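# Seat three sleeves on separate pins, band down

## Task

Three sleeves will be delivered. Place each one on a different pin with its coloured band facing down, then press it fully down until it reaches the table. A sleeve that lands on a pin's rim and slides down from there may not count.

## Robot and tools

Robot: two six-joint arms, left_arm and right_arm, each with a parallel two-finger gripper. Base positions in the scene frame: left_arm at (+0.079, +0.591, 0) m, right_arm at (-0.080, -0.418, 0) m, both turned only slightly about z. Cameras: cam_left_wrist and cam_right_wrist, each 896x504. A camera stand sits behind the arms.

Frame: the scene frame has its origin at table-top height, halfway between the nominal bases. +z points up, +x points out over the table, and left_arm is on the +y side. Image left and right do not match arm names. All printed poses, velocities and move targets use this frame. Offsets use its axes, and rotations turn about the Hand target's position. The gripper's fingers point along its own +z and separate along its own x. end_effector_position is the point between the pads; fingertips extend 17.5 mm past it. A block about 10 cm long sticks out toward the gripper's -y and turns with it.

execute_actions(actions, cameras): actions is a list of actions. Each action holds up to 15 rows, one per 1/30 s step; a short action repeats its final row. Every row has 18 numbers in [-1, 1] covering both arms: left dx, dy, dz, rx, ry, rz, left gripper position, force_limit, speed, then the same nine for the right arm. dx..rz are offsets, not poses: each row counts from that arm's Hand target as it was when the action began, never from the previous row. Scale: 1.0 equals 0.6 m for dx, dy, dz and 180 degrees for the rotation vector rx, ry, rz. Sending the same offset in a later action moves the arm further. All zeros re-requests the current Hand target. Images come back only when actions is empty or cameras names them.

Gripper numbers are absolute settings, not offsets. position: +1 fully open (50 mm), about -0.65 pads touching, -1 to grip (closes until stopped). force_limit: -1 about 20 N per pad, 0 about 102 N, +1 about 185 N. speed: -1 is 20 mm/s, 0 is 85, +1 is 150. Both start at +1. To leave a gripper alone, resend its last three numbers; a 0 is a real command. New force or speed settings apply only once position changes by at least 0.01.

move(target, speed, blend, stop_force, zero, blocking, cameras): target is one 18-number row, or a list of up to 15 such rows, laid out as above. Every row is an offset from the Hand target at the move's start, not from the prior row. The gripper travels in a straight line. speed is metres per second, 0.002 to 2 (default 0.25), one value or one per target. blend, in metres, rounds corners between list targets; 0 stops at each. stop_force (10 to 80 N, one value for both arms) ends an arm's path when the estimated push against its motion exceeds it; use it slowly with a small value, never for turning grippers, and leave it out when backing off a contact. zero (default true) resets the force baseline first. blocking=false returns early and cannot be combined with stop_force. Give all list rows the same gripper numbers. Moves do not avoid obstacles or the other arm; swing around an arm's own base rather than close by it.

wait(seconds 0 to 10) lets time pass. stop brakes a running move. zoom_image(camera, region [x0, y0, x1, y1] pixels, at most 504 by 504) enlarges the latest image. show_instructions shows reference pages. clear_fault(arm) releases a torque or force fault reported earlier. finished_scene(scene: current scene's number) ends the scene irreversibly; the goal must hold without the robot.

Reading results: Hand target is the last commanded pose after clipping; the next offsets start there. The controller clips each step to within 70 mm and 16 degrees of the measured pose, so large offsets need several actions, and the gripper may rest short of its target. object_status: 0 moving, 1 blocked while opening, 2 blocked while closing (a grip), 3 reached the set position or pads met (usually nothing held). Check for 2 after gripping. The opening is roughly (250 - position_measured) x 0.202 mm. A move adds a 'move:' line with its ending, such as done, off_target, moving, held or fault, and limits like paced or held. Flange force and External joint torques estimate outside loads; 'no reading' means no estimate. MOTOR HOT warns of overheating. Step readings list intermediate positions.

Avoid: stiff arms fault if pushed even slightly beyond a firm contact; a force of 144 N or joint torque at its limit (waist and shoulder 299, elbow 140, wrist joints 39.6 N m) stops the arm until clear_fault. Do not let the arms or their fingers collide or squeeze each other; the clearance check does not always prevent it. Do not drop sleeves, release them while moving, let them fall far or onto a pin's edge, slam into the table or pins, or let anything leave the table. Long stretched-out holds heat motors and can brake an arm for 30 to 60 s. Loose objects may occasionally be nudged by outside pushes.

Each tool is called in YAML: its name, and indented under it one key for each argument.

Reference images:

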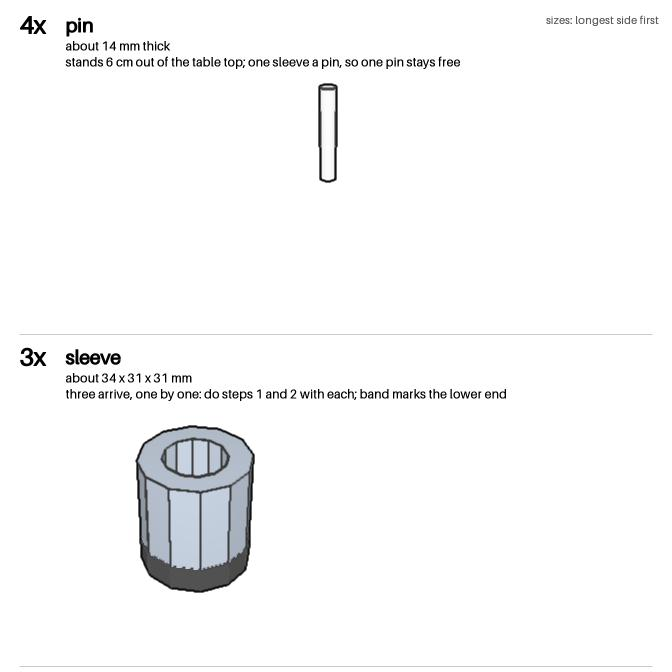

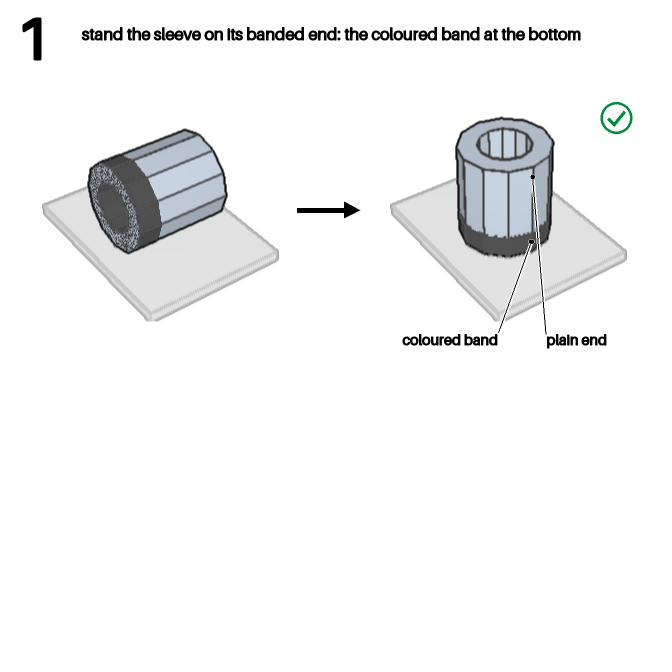

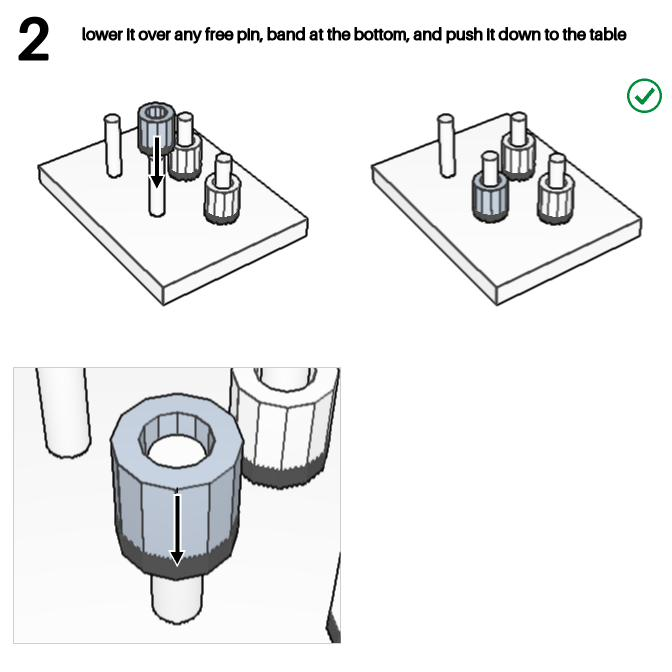

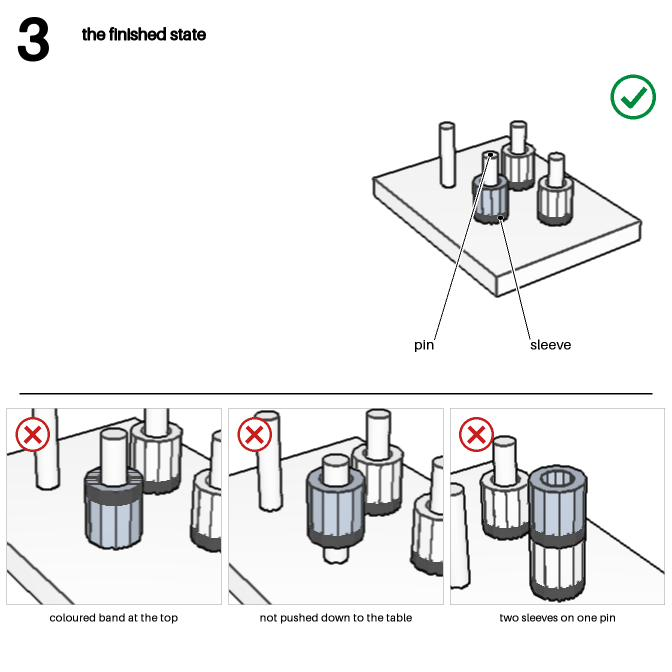

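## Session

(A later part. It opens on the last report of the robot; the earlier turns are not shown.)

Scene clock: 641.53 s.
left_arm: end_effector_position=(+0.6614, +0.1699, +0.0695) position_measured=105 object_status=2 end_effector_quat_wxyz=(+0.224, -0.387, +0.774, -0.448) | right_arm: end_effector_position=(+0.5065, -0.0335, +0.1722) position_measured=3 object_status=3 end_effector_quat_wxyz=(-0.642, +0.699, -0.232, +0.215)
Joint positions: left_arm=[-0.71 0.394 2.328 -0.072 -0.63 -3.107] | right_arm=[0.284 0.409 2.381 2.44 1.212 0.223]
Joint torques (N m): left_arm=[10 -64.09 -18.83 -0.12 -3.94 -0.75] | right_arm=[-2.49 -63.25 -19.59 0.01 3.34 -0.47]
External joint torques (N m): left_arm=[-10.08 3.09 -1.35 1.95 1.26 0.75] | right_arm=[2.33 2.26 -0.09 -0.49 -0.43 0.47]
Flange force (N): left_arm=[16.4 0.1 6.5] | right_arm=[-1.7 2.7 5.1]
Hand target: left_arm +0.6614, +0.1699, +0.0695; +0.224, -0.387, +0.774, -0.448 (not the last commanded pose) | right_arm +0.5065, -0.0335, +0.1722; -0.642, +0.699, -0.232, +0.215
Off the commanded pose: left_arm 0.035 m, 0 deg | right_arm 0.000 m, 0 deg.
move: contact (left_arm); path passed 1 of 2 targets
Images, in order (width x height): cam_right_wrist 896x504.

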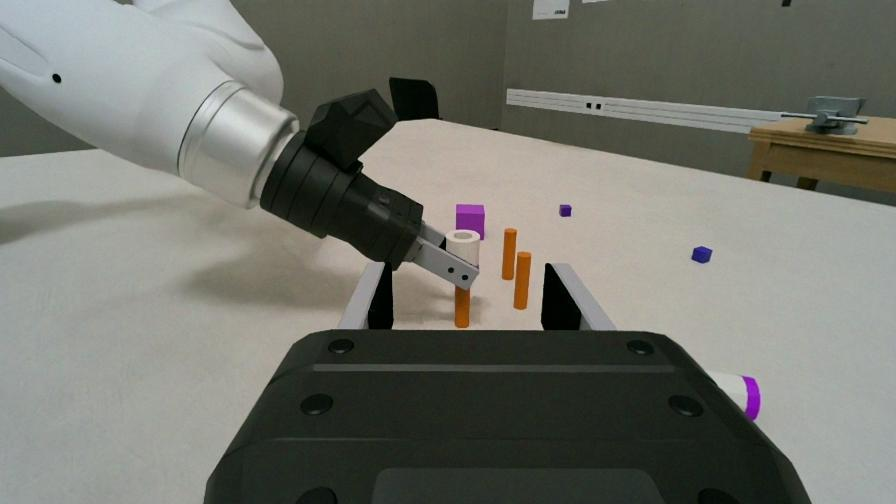

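move:
  target:
    - [0,0,0.01,0,0,0,-1,-0.5,-0.3, 0,0,0,0,0,0,1,1,1]
    - [0,-0.002,0.01,0,0,0,-1,-0.5,-0.3, 0,0,0,0,0,0,1,1,1]
  speed: 0.03
  cameras: ["cam_right_wrist"]

zoom_image:
  camera: "cam_right_wrist"
  region: [430, 220, 500, 330]

Scene clock: 690.30 s.
left_arm: end_effector_position=(+0.6615, +0.1687, +0.0756) position_measured=105 object_status=2 end_effector_quat_wxyz=(+0.224, -0.387, +0.774, -0.448) | right_arm: end_effector_position=(+0.5065, -0.0335, +0.1722) position_measured=3 object_status=3 end_effector_quat_wxyz=(-0.642, +0.699, -0.232, +0.215)
Joint positions: left_arm=[-0.712 0.383 2.325 -0.076 -0.616 -3.104] | right_arm=[0.284 0.409 2.381 2.44 1.212 0.223]
Joint torques (N m): left_arm=[0.44 -56.62 -21.02 2.25 -2.61 -0.73] | right_arm=[-2.71 -63.42 -19.89 0.04 3.4 -0.44]
External joint torques (N m): left_arm=[-0.3 -3.74 0.38 -0.38 -0.07 0.73] | right_arm=[2.85 2.36 0.32 -0.55 -0.49 0.44]
Flange force (N): left_arm=[3.1 -4.4 -7.5] | right_arm=[-2.9 2.9 5.2]
Hand target: left_arm +0.6614, +0.1687, +0.0755; +0.224, -0.387, +0.774, -0.448 | right_arm +0.5065, -0.0335, +0.1722; -0.642, +0.699, -0.232, +0.215
Off the commanded pose: left_arm 0.000 m, 0 deg | right_arm 0.000 m, 0 deg.
move: done
Images, in order (width x height): cam_right_wrist 896x504.

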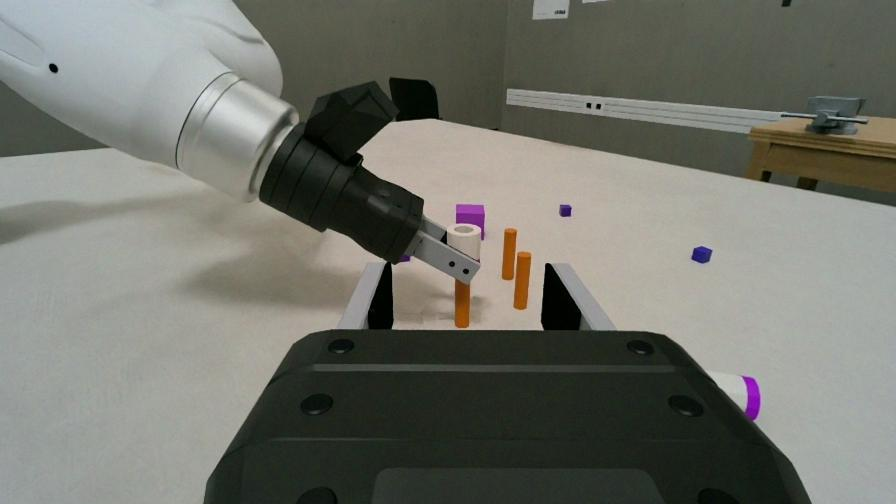

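Scaled by 4.582 from the camera's 896x504 image, which has a finer 1280x720 frame.

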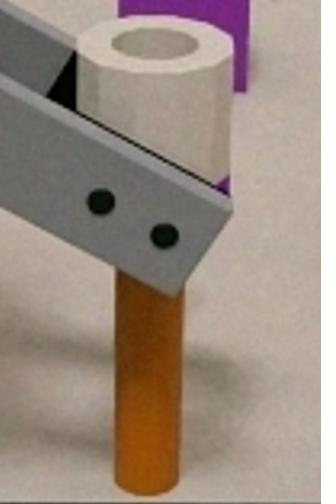

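move:
  target: [0,0,-0.0692,0,0,0,-1,-0.5,-0.3, 0,0,0,0,0,0,1,1,1]
  speed: 0.03
  stop_force: 12
  cameras: ["cam_right_wrist"]

zoom_image:
  camera: "cam_right_wrist"
  region: [430, 220, 500, 330]

Scene clock: 708.37 s.
left_arm: end_effector_position=(+0.6614, +0.1687, +0.0340) position_measured=105 object_status=2 end_effector_quat_wxyz=(+0.224, -0.387, +0.774, -0.448) | right_arm: end_effector_position=(+0.5065, -0.0335, +0.1722) position_measured=3 object_status=3 end_effector_quat_wxyz=(-0.642, +0.699, -0.232, +0.215)
Joint positions: left_arm=[-0.712 0.468 2.333 -0.068 -0.709 -3.114] | right_arm=[0.284 0.409 2.381 2.44 1.212 0.223]
Joint torques (N m): left_arm=[0.54 -61.58 -17.32 1.89 -2.65 -0.75] | right_arm=[-2.23 -63.94 -19.68 0.1 3.42 -0.41]
External joint torques (N m): left_arm=[-0.51 -3.71 0.23 -0.38 -0.06 0.75] | right_arm=[2.3 2.94 0.17 -0.6 -0.51 0.41]
Flange force (N): left_arm=[3.1 -5.2 -6.8] | right_arm=[-1.5 4.1 5.1]
Hand target: left_arm +0.6614, +0.1687, +0.0340; +0.224, -0.387, +0.774, -0.448 | right_arm +0.5065, -0.0335, +0.1722; -0.642, +0.699, -0.232, +0.215
Off the commanded pose: left_arm 0.000 m, 0 deg | right_arm 0.000 m, 0 deg.
move: done
Images, in order (width x height): cam_right_wrist 896x504.

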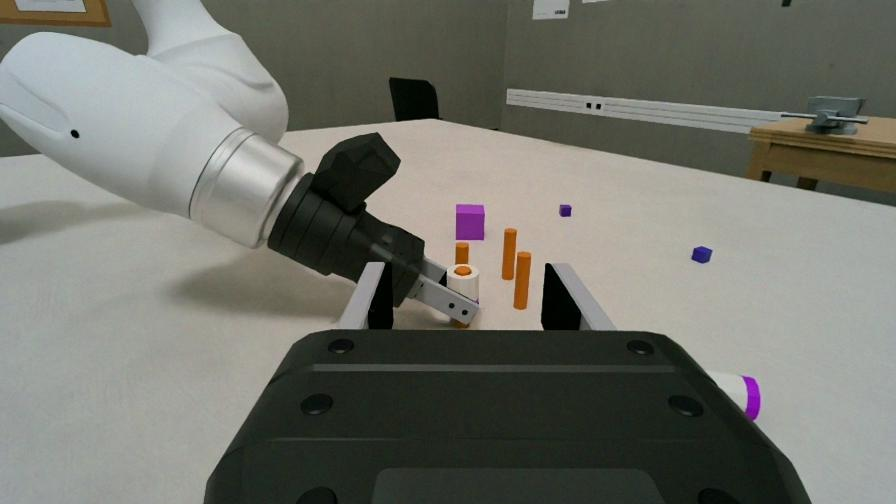

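Scaled by 4.582 from the camera's 896x504 image, which has a finer 1280x720 frame.

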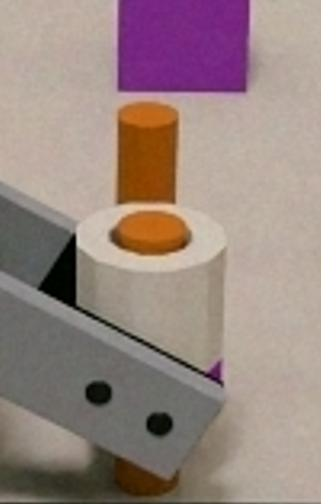

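move:
  target: [0,0,-0.0192,0,0,0,-1,-0.5,-0.3, 0,0,0,0,0,0,1,1,1]
  speed: 0.03
  stop_force: 12
  cameras: ["cam_right_wrist"]

zoom_image:
  camera: "cam_right_wrist"
  region: [420, 220, 500, 340]

Scene clock: 720.60 s.
left_arm: end_effector_position=(+0.6614, +0.1687, +0.0224) position_measured=105 object_status=2 end_effector_quat_wxyz=(+0.224, -0.387, +0.774, -0.448) | right_arm: end_effector_position=(+0.5065, -0.0335, +0.1722) position_measured=3 object_status=3 end_effector_quat_wxyz=(-0.642, +0.699, -0.232, +0.215)
Joint positions: left_arm=[-0.712 0.492 2.334 -0.066 -0.734 -3.117] | right_arm=[0.284 0.409 2.381 2.44 1.212 0.223]
Joint torques (N m): left_arm=[0.37 -62.57 -16.15 1.75 -2.62 -0.76] | right_arm=[-2.26 -63.38 -19.88 0.05 3.45 -0.43]
External joint torques (N m): left_arm=[-0.52 -3.61 0.15 -0.35 -0.07 0.76] | right_arm=[2.35 2.26 0.1 -0.56 -0.53 0.43]
Flange force (N): left_arm=[2.9 -5.2 -6.4] | right_arm=[-1.8 2.6 4.8]
Hand target: left_arm +0.6614, +0.1687, +0.0224; +0.224, -0.387, +0.774, -0.448 | right_arm +0.5065, -0.0335, +0.1722; -0.642, +0.699, -0.232, +0.215
Off the commanded pose: left_arm 0.000 m, 0 deg | right_arm 0.000 m, 0 deg.
move: done
Images, in order (width x height): cam_right_wrist 896x504.

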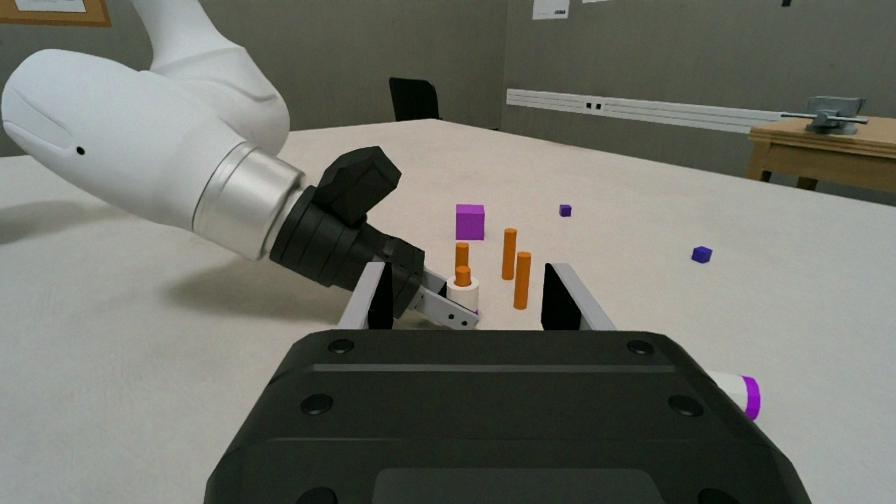

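Scaled by 4.200 from the camera's 896x504 image, which has a finer 1280x720 frame.

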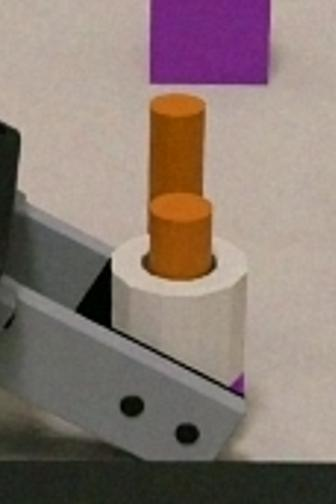

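execute_actions:
  actions:
    - [[0,0,0,0,0,0,0.54,-0.5,-1,0,0,0,0,0,0,1,1,1]]
  cameras: ["all"]

zoom_image:
  camera: "cam_right_wrist"
  region: [420, 220, 500, 340]

Scene clock: 733.97 s.
left_arm: end_effector_position=(+0.6614, +0.1687, +0.0224) position_measured=72 object_status=3 end_effector_quat_wxyz=(+0.224, -0.387, +0.774, -0.448) | right_arm: end_effector_position=(+0.5065, -0.0335, +0.1722) position_measured=3 object_status=3 end_effector_quat_wxyz=(-0.642, +0.699, -0.232, +0.215)
Joint positions: left_arm=[-0.712 0.492 2.334 -0.066 -0.734 -3.117] | right_arm=[0.284 0.409 2.381 2.44 1.212 0.223]
Joint torques (N m): left_arm=[0.53 -62.61 -16.24 1.75 -2.61 -0.77] | right_arm=[-2.49 -63.97 -19.77 0.06 3.31 -0.52]
External joint torques (N m): left_arm=[-0.64 -3.63 0.3 -0.36 -0.08 0.77] | right_arm=[2.44 2.92 0.02 -0.56 -0.4 0.53]
Flange force (N): left_arm=[3.2 -5.1 -6.6] | right_arm=[-1.6 4.1 5.5]
Hand target: left_arm +0.6614, +0.1687, +0.0224; +0.224, -0.387, +0.774, -0.448 | right_arm +0.5065, -0.0335, +0.1722; -0.642, +0.699, -0.232, +0.215
Off the commanded pose: left_arm 0.000 m, 0 deg | right_arm 0.000 m, 0 deg.
Step readings (end_effector_position of left_arm | right_arm):
0: (+0.6614, +0.1687, +0.0224) | (+0.5065, -0.0335, +0.1722)
1: (+0.6614, +0.1687, +0.0224) | (+0.5065, -0.0335, +0.1722)
2: (+0.6614, +0.1687, +0.0224) | (+0.5065, -0.0335, +0.1722)
4: (+0.6614, +0.1687, +0.0225) | (+0.5065, -0.0335, +0.1722)
8: (+0.6614, +0.1687, +0.0224) | (+0.5065, -0.0335, +0.1722)
15: (+0.6614, +0.1687, +0.0224) | (+0.5065, -0.0335, +0.1722)

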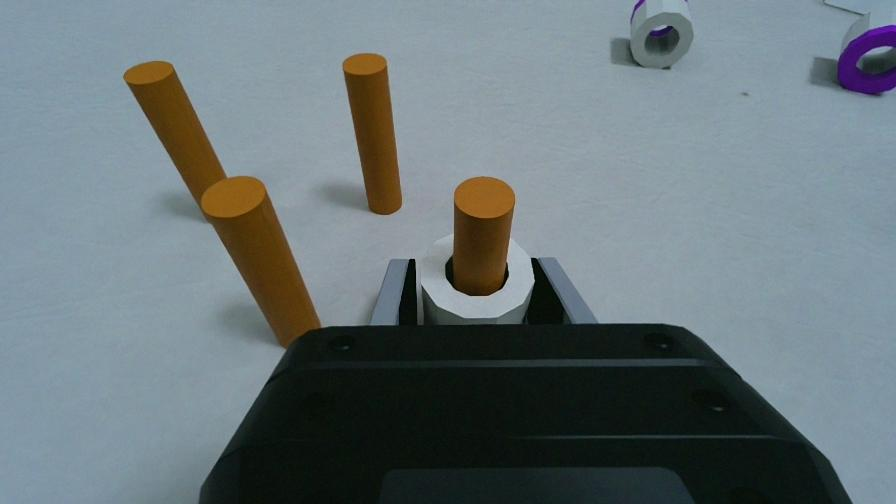

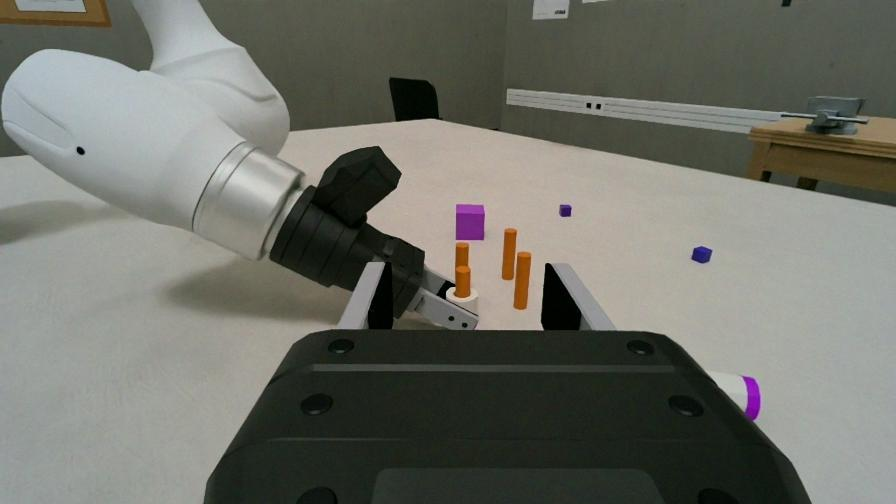

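Scaled by 4.200 from the camera's 896x504 image, which has a finer 1280x720 frame.

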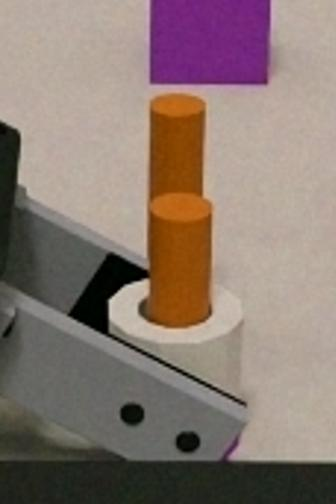

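move:
  target:
    - [0,0,0.1833,0,0,0,0.54,-0.5,-1, 0,0,0,0,0,0,1,1,1]
    - [0.0477,-0.1478,0.3627,0.2590,-0.2897,-0.3811,0.54,-0.5,-1, 0,0,0,0,0,0,1,1,1]
    - [0.1435,-0.3408,0.1293,-0.4336,0.4850,0.6380,1,-0.5,0, 0,0,0,0,0,0,1,1,1]
  blend: [0.03,0.05,0]
  speed: [0.1,0.5,0.5]
  cameras: ["all"]

Scene clock: 839.67 s.
left_arm: end_effector_position=(+0.7475, -0.0358, +0.1000) position_measured=3 object_status=3 end_effector_quat_wxyz=(+0.249, +0.932, +0.253, +0.068) | right_arm: end_effector_position=(+0.5065, -0.0335, +0.1722) position_measured=3 object_status=3 end_effector_quat_wxyz=(-0.642, +0.699, -0.232, +0.215)
Joint positions: left_arm=[-0.764 0.553 1.646 2.809 -0.462 -2.584] | right_arm=[0.284 0.409 2.381 2.44 1.212 0.223]
Joint torques (N m): left_arm=[0.32 -89.23 -37.96 -3.15 1.16 -0.77] | right_arm=[-3.05 -63.57 -19.85 0.07 3.37 -0.46]
External joint torques (N m): left_arm=[-0.33 -4.41 0.18 -0.55 0.07 0.77] | right_arm=[2.92 2.66 0.31 -0.55 -0.47 0.46]
Flange force (N): left_arm=[-0.5 -5.0 -5.8] | right_arm=[-2.9 3.5 5.6]
Hand target: left_arm +0.7475, -0.0358, +0.1000; +0.249, +0.932, +0.253, +0.068 | right_arm +0.5065, -0.0335, +0.1722; -0.642, +0.699, -0.232, +0.215
Off the commanded pose: left_arm 0.000 m, 0 deg | right_arm 0.000 m, 0 deg.
move: done

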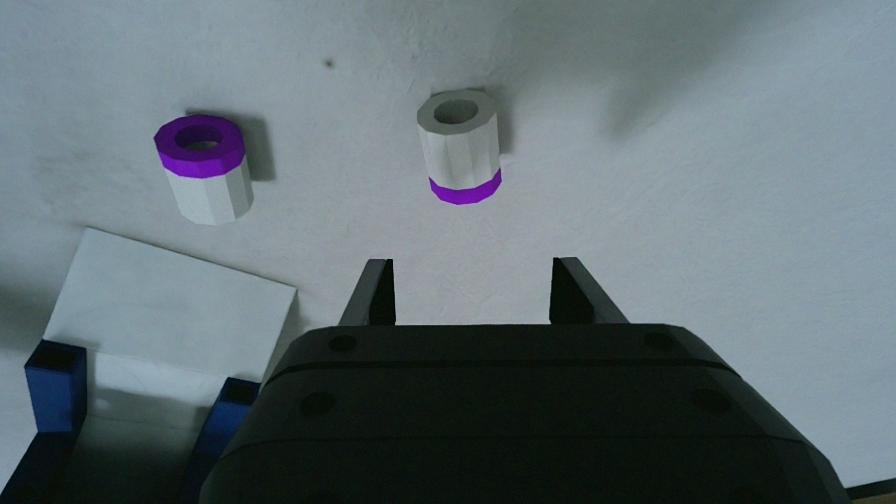

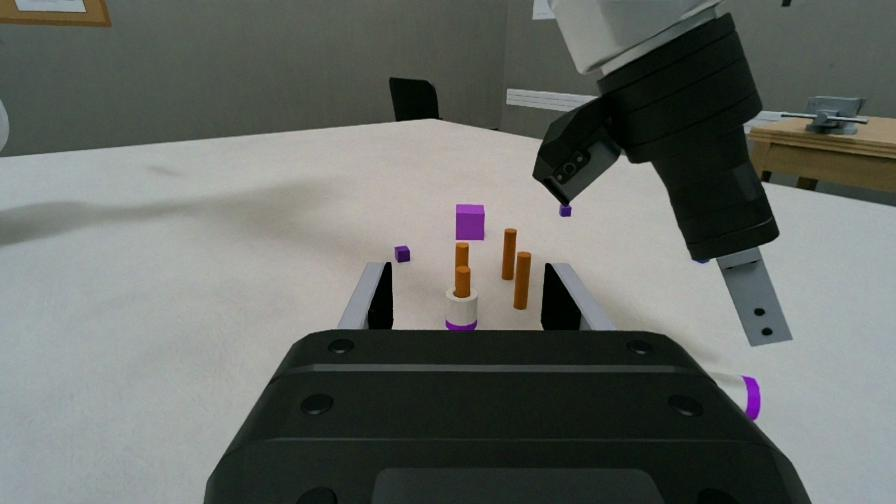

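move:
  target: [-0.0085,0.0028,-0.06,0,0,0.0361,1,-0.5,0, 0,0,0,0,0,0,1,1,1]
  speed: 0.15
  cameras: ["cam_left_wrist"]

move:
  target: [0,0,-0.068,0,0,0,1,-0.5,0, 0,0,0,0,0,0,1,1,1]
  speed: 0.05
  stop_force: 14
  cameras: ["cam_left_wrist"]

Scene clock: 868.57 s.
left_arm: end_effector_position=(+0.7425, -0.0341, +0.0640) position_measured=3 object_status=3 end_effector_quat_wxyz=(+0.245, +0.916, +0.306, +0.082) | right_arm: end_effector_position=(+0.5065, -0.0335, +0.1722) position_measured=3 object_status=3 end_effector_quat_wxyz=(-0.642, +0.699, -0.232, +0.215)
Joint positions: left_arm=[-0.787 0.576 1.686 2.922 -0.371 -2.8] | right_arm=[0.284 0.409 2.381 2.44 1.212 0.223]
Joint torques (N m): left_arm=[0.47 -89.4 -36.06 -2.92 1.27 -0.77] | right_arm=[-2.73 -63.42 -19.76 0.08 3.4 -0.45]
External joint torques (N m): left_arm=[0.05 -4.64 0.18 -0.55 0.11 0.77] | right_arm=[2.91 2.4 0.17 -0.6 -0.49 0.45]
Flange force (N): left_arm=[1.6 -4.7 -6.6] | right_arm=[-2.8 2.9 5.5]
Hand target: left_arm +0.7424, -0.0341, +0.0640; +0.245, +0.916, +0.306, +0.082 | right_arm +0.5065, -0.0335, +0.1722; -0.642, +0.699, -0.232, +0.215
Off the commanded pose: left_arm 0.000 m, 0 deg | right_arm 0.000 m, 0 deg.
move: done
Images, in order (width x height): cam_left_wrist 896x504.

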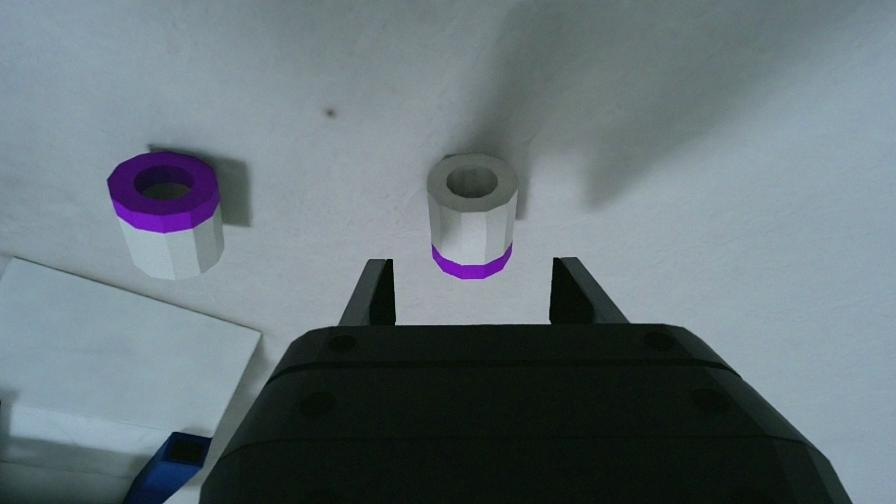

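Scene clock: 870.37 s.
left_arm: end_effector_position=(+0.7424, -0.0341, +0.0232) position_measured=3 object_status=3 end_effector_quat_wxyz=(+0.245, +0.916, +0.306, +0.082) | right_arm: end_effector_position=(+0.5065, -0.0335, +0.1722) position_measured=3 object_status=3 end_effector_quat_wxyz=(-0.642, +0.699, -0.232, +0.215)
Joint positions: left_arm=[-0.787 0.62 1.703 2.882 -0.312 -2.756] | right_arm=[0.284 0.409 2.381 2.44 1.212 0.223]
Joint torques (N m): left_arm=[-0.76 -79.82 -30.33 -2.57 0.89 -0.74] | right_arm=[-2.3 -63.13 -19.69 0.01 3.35 -0.44]
External joint torques (N m): left_arm=[0.96 -16.18 -3.85 -0.68 0.46 0.74] | right_arm=[2.26 1.98 -0.1 -0.5 -0.43 0.45]
Flange force (N): left_arm=[2.1 -2.6 -21.1] | right_arm=[-1.7 2.1 4.7]
Hand target: left_arm +0.7424, -0.0341, +0.0232; +0.245, +0.916, +0.306, +0.082 | right_arm +0.5065, -0.0335, +0.1722; -0.642, +0.699, -0.232, +0.215
Off the commanded pose: left_arm 0.000 m, 0 deg | right_arm 0.000 m, 0 deg.
move: done
Images, in order (width x height): cam_left_wrist 896x504.

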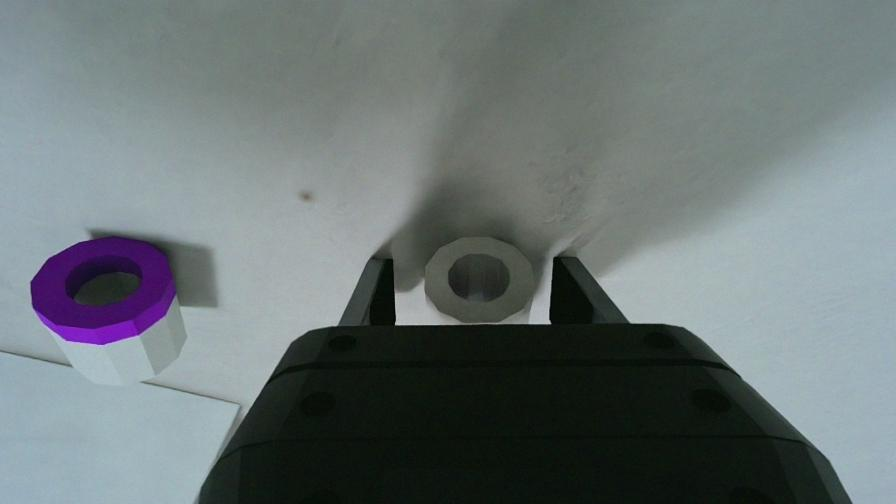

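move:
  target:
    - [0,0,0.0028,0,0,0,1,-0.5,0, 0,0,0,0,0,0,1,1,1]
    - [0,0,0.0028,0,0,0,-1,-0.5,-0.3, 0,0,0,0,0,0,1,1,1]
  speed: 0.03
  cameras: ["cam_left_wrist"]

Scene clock: 887.60 s.
left_arm: end_effector_position=(+0.7424, -0.0341, +0.0249) position_measured=105 object_status=2 end_effector_quat_wxyz=(+0.245, +0.916, +0.306, +0.082) | right_arm: end_effector_position=(+0.5065, -0.0335, +0.1722) position_measured=3 object_status=3 end_effector_quat_wxyz=(-0.642, +0.699, -0.232, +0.215)
Joint positions: left_arm=[-0.787 0.618 1.702 2.884 -0.314 -2.759] | right_arm=[0.284 0.409 2.381 2.44 1.212 0.223]
Joint torques (N m): left_arm=[0.49 -91.63 -34.55 -2.76 1.28 -0.77] | right_arm=[-2.13 -63.27 -19.75 0.11 3.39 -0.46]
External joint torques (N m): left_arm=[-0.95 -4.44 0.21 -0.5 0.06 0.77] | right_arm=[1.82 2.28 0.02 -0.57 -0.47 0.46]
Flange force (N): left_arm=[0.6 -4.5 -6.3] | right_arm=[-0.7 2.7 4.1]
Hand target: left_arm +0.7424, -0.0341, +0.0249; +0.245, +0.916, +0.306, +0.082 | right_arm +0.5065, -0.0335, +0.1722; -0.642, +0.699, -0.232, +0.215
Off the commanded pose: left_arm 0.000 m, 0 deg | right_arm 0.000 m, 0 deg.
move: done
Images, in order (width x height): cam_left_wrist 896x504.

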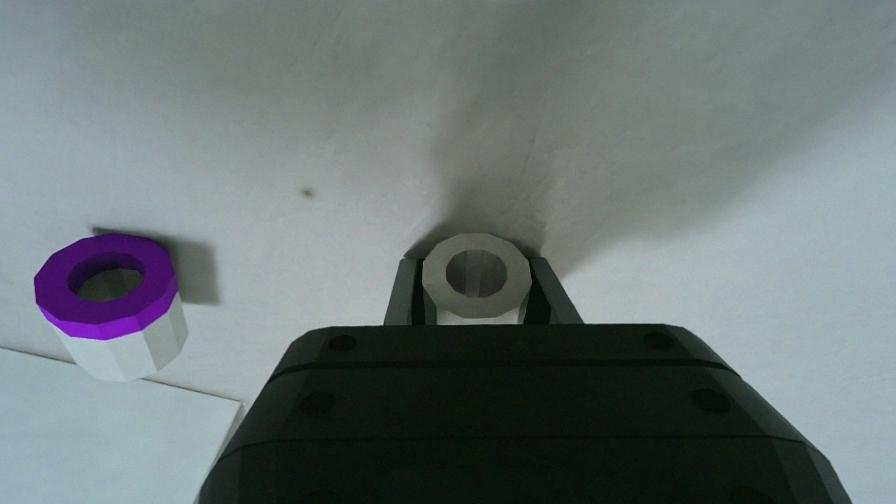

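move:
  target:
    - [0,0,0.1667,0,0,0,-1,-0.5,-0.3, 0,0,0,0,0,0,1,1,1]
    - [-0.0707,0.1902,0.3918,-0.2676,0.2669,0.3741,-1,-0.5,-0.3, 0,0,0,0,0,0,1,1,1]
    - [-0.078,0.416,0.1668,0.4713,-0.4701,-0.6591,-1,-0.5,-0.3, 0,0,0,0,0,0,1,1,1]
  blend: [0.03,0.05,0]
  speed: [0.15,0.5,0.5]
  cameras: ["all"]

zoom_image:
  camera: "cam_right_wrist"
  region: [380, 160, 540, 340]

Scene clock: 950.50 s.
left_arm: end_effector_position=(+0.6956, +0.2155, +0.1250) position_measured=105 object_status=2 end_effector_quat_wxyz=(+0.225, -0.387, +0.774, -0.447) | right_arm: end_effector_position=(+0.5065, -0.0335, +0.1722) position_measured=3 object_status=3 end_effector_quat_wxyz=(-0.642, +0.699, -0.232, +0.215)
Joint positions: left_arm=[-0.589 0.292 2.3 0.131 -0.501 -3.218] | right_arm=[0.284 0.409 2.381 2.44 1.212 0.223]
Joint torques (N m): left_arm=[0.53 -53.25 -26.43 2.51 -2.59 -0.7] | right_arm=[-2.12 -63.49 -19.67 -0.02 3.32 -0.39]
External joint torques (N m): left_arm=[-0.6 -3.46 0.27 -0.33 -0.1 0.7] | right_arm=[2.3 2.41 0.03 -0.49 -0.41 0.39]
Flange force (N): left_arm=[4.8 -2.5 -6.4] | right_arm=[-1.8 3.2 4.9]
Hand target: left_arm +0.6956, +0.2155, +0.1250; +0.225, -0.387, +0.774, -0.447 | right_arm +0.5065, -0.0335, +0.1722; -0.642, +0.699, -0.232, +0.215
Off the commanded pose: left_arm 0.000 m, 0 deg | right_arm 0.000 m, 0 deg.
move: done

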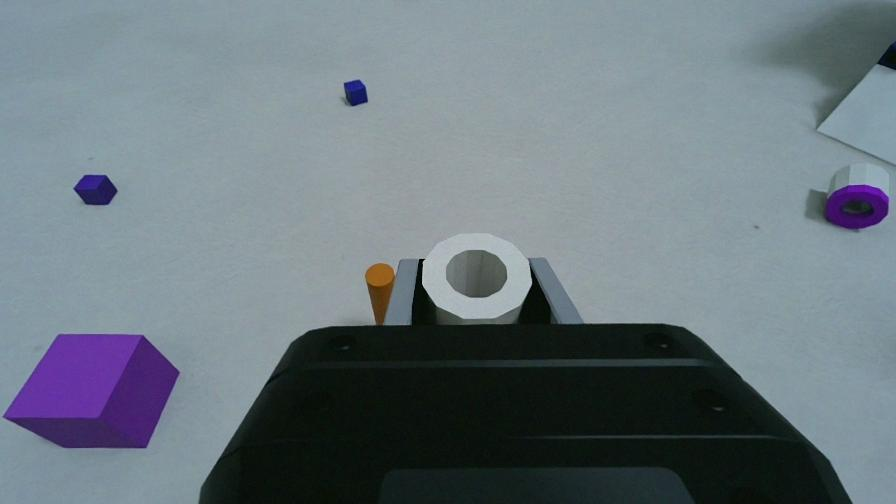

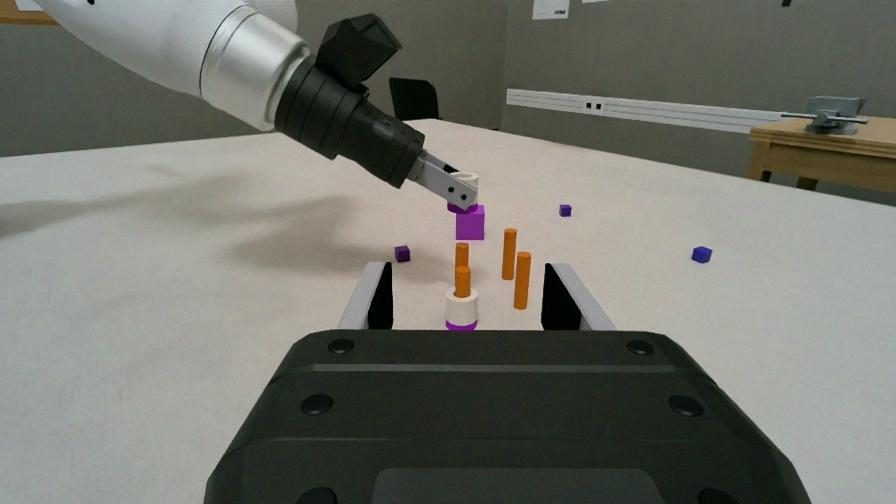

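Scaled by 2.800 from the camera's 896x504 image, which has a finer 1280x720 frame.

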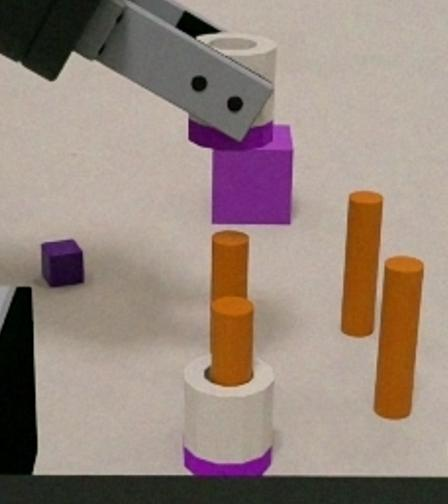

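zoom_image:
  camera: "cam_right_wrist"
  region: [430, 160, 500, 220]

Scaled by 7.200 from the camera's 896x504 image, which has a finer 1280x720 frame.

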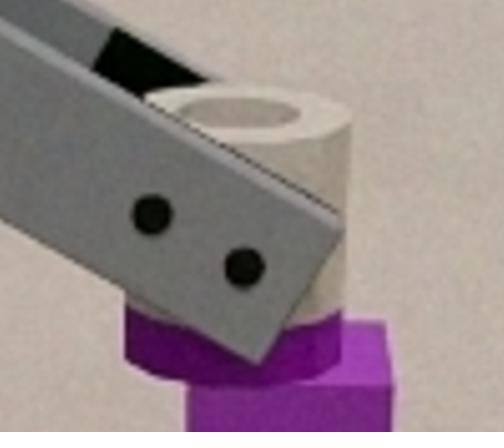

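move:
  target: [-0.001,0.0007,-0.0333,-0.0073,-0.0098,0,-1,-0.5,-0.3, -0.0915,0.3087,0,0,0,-0.2172,1,1,1]
  speed: 0.35
  cameras: ["all"]

zoom_image:
  camera: "cam_right_wrist"
  region: [380, 180, 520, 330]

Scene clock: 1004.07 s.
left_arm: end_effector_position=(+0.6950, +0.2159, +0.1050) position_measured=105 object_status=2 end_effector_quat_wxyz=(+0.232, -0.382, +0.766, -0.462) | right_arm: end_effector_position=(+0.4516, +0.1517, +0.1722) position_measured=3 object_status=3 end_effector_quat_wxyz=(-0.533, +0.581, -0.452, +0.417)
Joint positions: left_arm=[-0.588 0.342 2.323 0.113 -0.612 -3.198] | right_arm=[1.052 0.509 2.158 4.029 1.168 -0.365]
Joint torques (N m): left_arm=[0.42 -55.28 -23.52 2.26 -2.67 -0.73] | right_arm=[-3 -71.89 -18.95 -1.61 3.29 -0.49]
External joint torques (N m): left_arm=[-0.35 -3.33 0.27 -0.37 -0.06 0.73] | right_arm=[3.1 2.37 0.19 -0.6 -0.49 0.49]
Flange force (N): left_arm=[3.8 -3.4 -6.1] | right_arm=[-3.8 4.8 -1.5]
Hand target: left_arm +0.6950, +0.2159, +0.1050; +0.232, -0.382, +0.766, -0.462 | right_arm +0.4516, +0.1517, +0.1722; -0.533, +0.581, -0.452, +0.417
Off the commanded pose: left_arm 0.000 m, 0 deg | right_arm 0.000 m, 0 deg.
move: done

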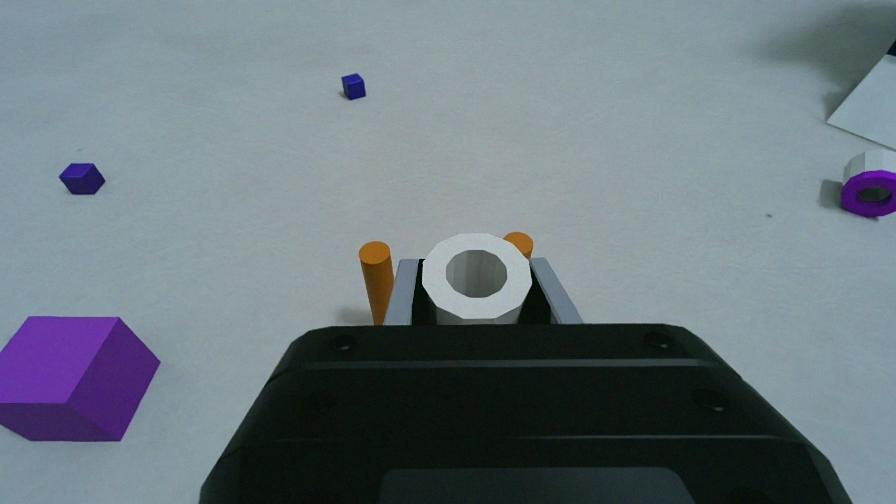

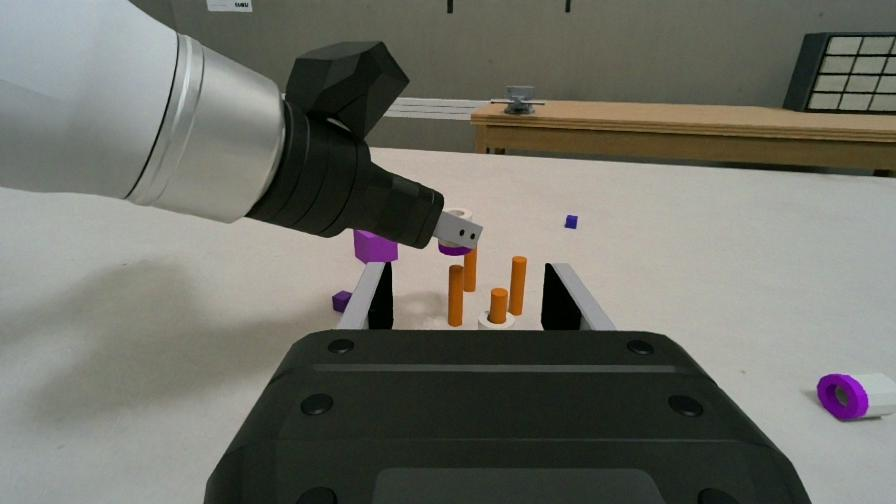

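Scaled by 3.360 from the camera's 896x504 image, which has a finer 1280x720 frame.

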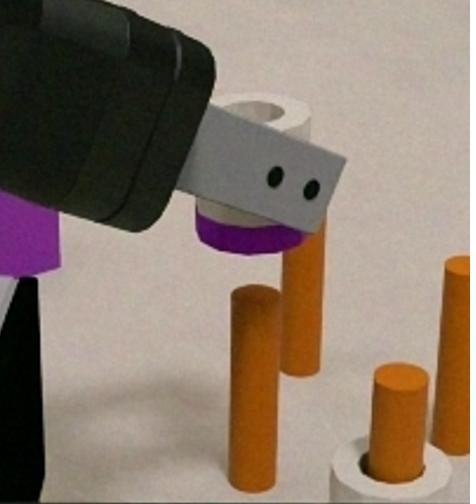

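zoom_image:
  camera: "cam_right_wrist"
  region: [430, 200, 490, 260]

zoom_image:
  camera: "cam_right_wrist"
  region: [430, 260, 530, 335]

Scaled by 8.400 from the camera's 896x504 image, which has a finer 1280x720 frame.

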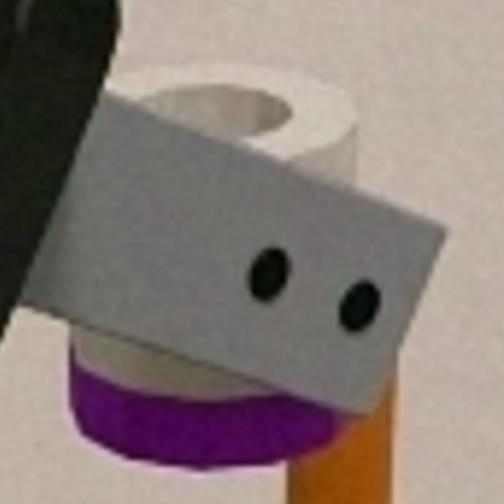

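Scaled by 5.040 from the camera's 896x504 image, which has a finer 1280x720 frame.

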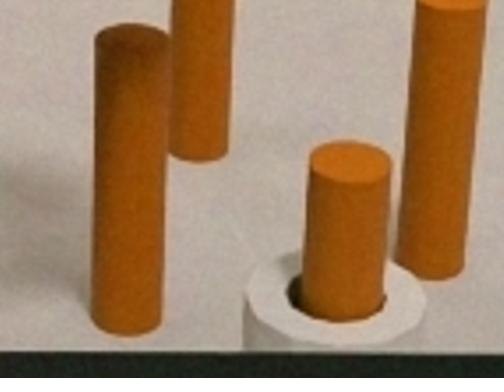

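move:
  target:
    - [-0.002,-0.0027,0,0,0,0,-1,-0.5,-0.3, 0,0,0,0,0,0,1,1,1]
    - [-0.002,-0.0027,-0.1083,0,0,0,-1,-0.5,-0.3, 0,0,0,0,0,0,1,1,1]
  speed: [0.03,0.03]
  stop_force: 12
  cameras: ["all"]

zoom_image:
  camera: "cam_right_wrist"
  region: [380, 180, 520, 330]

Scene clock: 1038.27 s.
left_arm: end_effector_position=(+0.6938, +0.2143, +0.0400) position_measured=105 object_status=2 end_effector_quat_wxyz=(+0.232, -0.382, +0.766, -0.462) | right_arm: end_effector_position=(+0.4516, +0.1517, +0.1722) position_measured=3 object_status=3 end_effector_quat_wxyz=(-0.533, +0.581, -0.452, +0.417)
Joint positions: left_arm=[-0.592 0.475 2.337 0.089 -0.758 -3.172] | right_arm=[1.052 0.509 2.158 4.029 1.168 -0.365]
Joint torques (N m): left_arm=[-3.61 -54.27 -4.86 3.23 1.13 -0.72] | right_arm=[-2.22 -72.29 -18.67 -1.58 3.25 -0.44]
External joint torques (N m): left_arm=[3.55 -11.58 -12.42 -1.88 -3.88 0.72] | right_arm=[2.39 2.86 0.07 -0.61 -0.46 0.44]
Flange force (N): left_arm=[-3.4 -19.2 1.0] | right_arm=[-3.4 5.5 -0.1]
Hand target: left_arm +0.6938, +0.2143, +0.0400; +0.232, -0.382, +0.766, -0.462 | right_arm +0.4516, +0.1517, +0.1722; -0.533, +0.581, -0.452, +0.417
Off the commanded pose: left_arm 0.000 m, 0 deg | right_arm 0.000 m, 0 deg.
move: done

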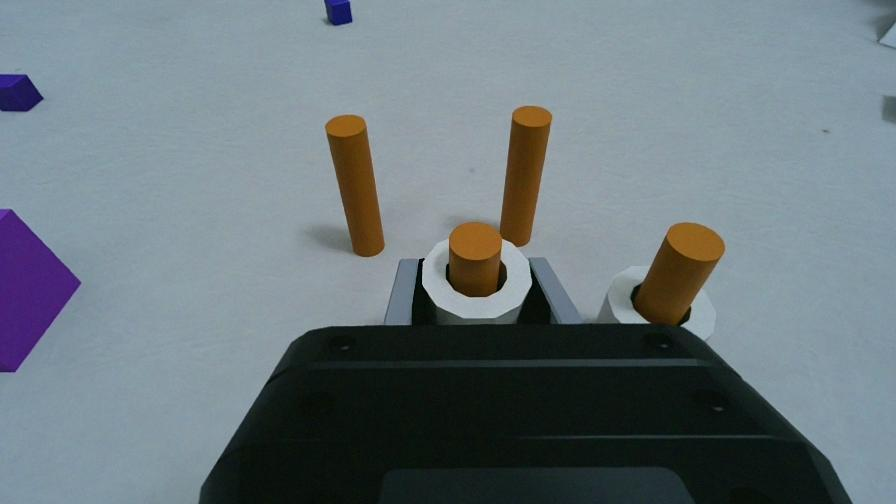

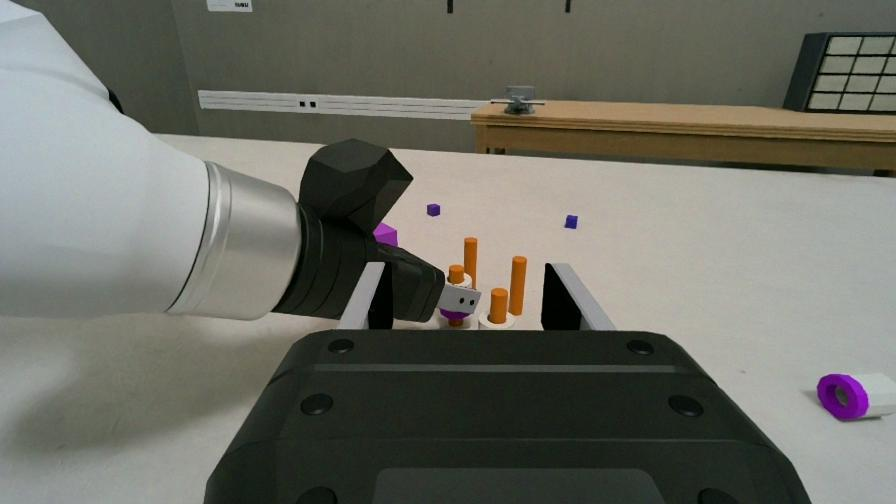

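Scaled by 3.360 from the camera's 896x504 image, which has a finer 1280x720 frame.

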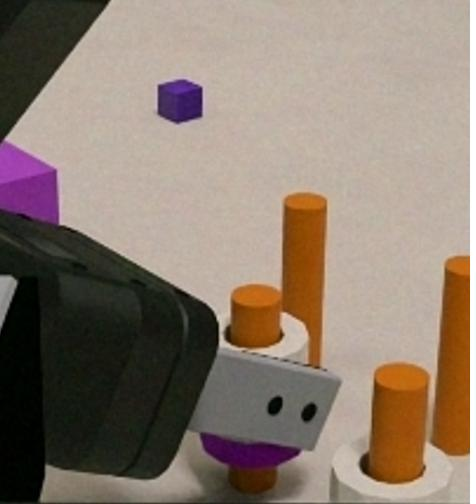

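move:
  target:
    - [0.0015,-0.0003,0,0,0,0,-1,-0.5,-0.3, 0,0,0,0,0,0,1,1,1]
    - [0.0015,-0.0003,-0.022,0,0,0,-1,-0.5,-0.3, 0,0,0,0,0,0,1,1,1]
  speed: [0.02,0.02]
  stop_force: 14
  cameras: ["all"]

zoom_image:
  camera: "cam_right_wrist"
  region: [380, 180, 520, 330]

Scene clock: 1052.17 s.
left_arm: end_effector_position=(+0.6947, +0.2141, +0.0268) position_measured=105 object_status=2 end_effector_quat_wxyz=(+0.232, -0.382, +0.766, -0.462) | right_arm: end_effector_position=(+0.4516, +0.1517, +0.1722) position_measured=3 object_status=3 end_effector_quat_wxyz=(-0.533, +0.581, -0.452, +0.417)
Joint positions: left_arm=[-0.591 0.503 2.337 0.087 -0.786 -3.168] | right_arm=[1.052 0.509 2.158 4.029 1.168 -0.365]
Joint torques (N m): left_arm=[0.52 -63.69 -16.21 1.62 -2.72 -0.74] | right_arm=[-2.79 -71.5 -18.61 -1.63 3.24 -0.41]
External joint torques (N m): left_arm=[-0.64 -3.82 0.06 -0.37 -0.03 0.75] | right_arm=[2.66 2.12 -0.1 -0.58 -0.44 0.41]
Flange force (N): left_arm=[3.4 -5.7 -6.0] | right_arm=[-3.6 4.2 -0.8]
Hand target: left_arm +0.6947, +0.2141, +0.0268; +0.232, -0.382, +0.766, -0.462 | right_arm +0.4516, +0.1517, +0.1722; -0.533, +0.581, -0.452, +0.417
Off the commanded pose: left_arm 0.000 m, 0 deg | right_arm 0.000 m, 0 deg.
move: done

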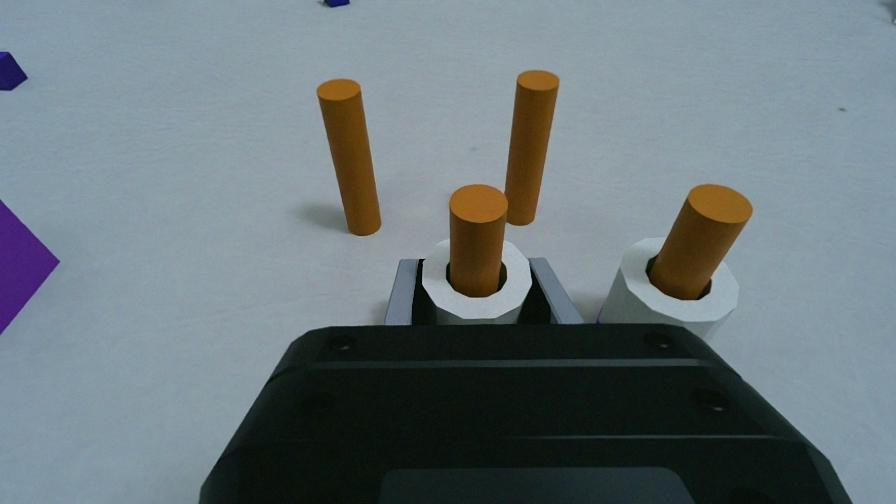

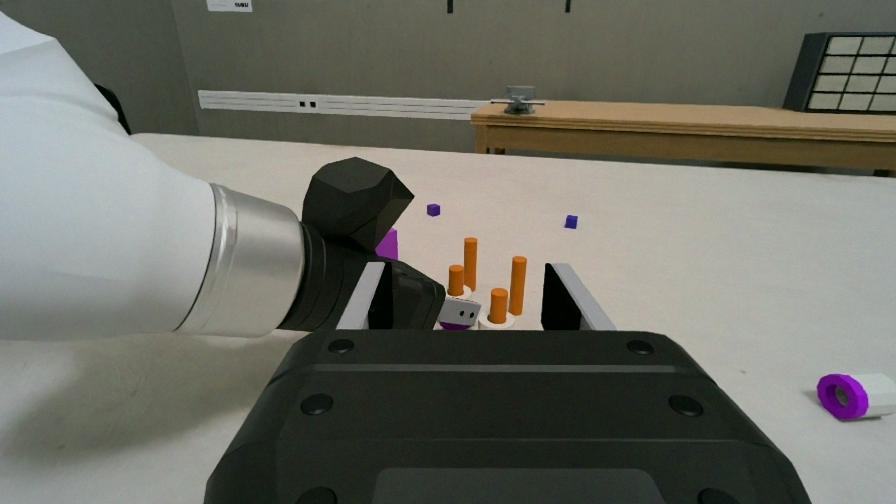

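Scaled by 3.360 from the camera's 896x504 image, which has a finer 1280x720 frame.

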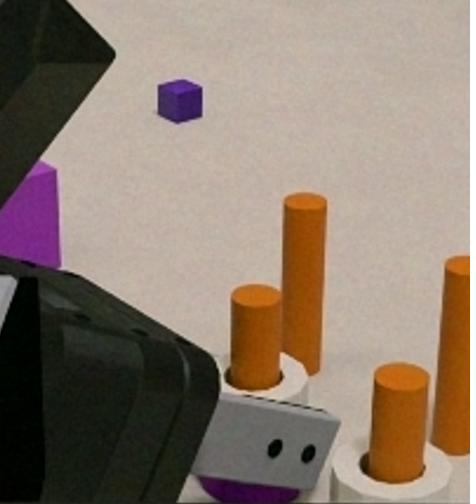

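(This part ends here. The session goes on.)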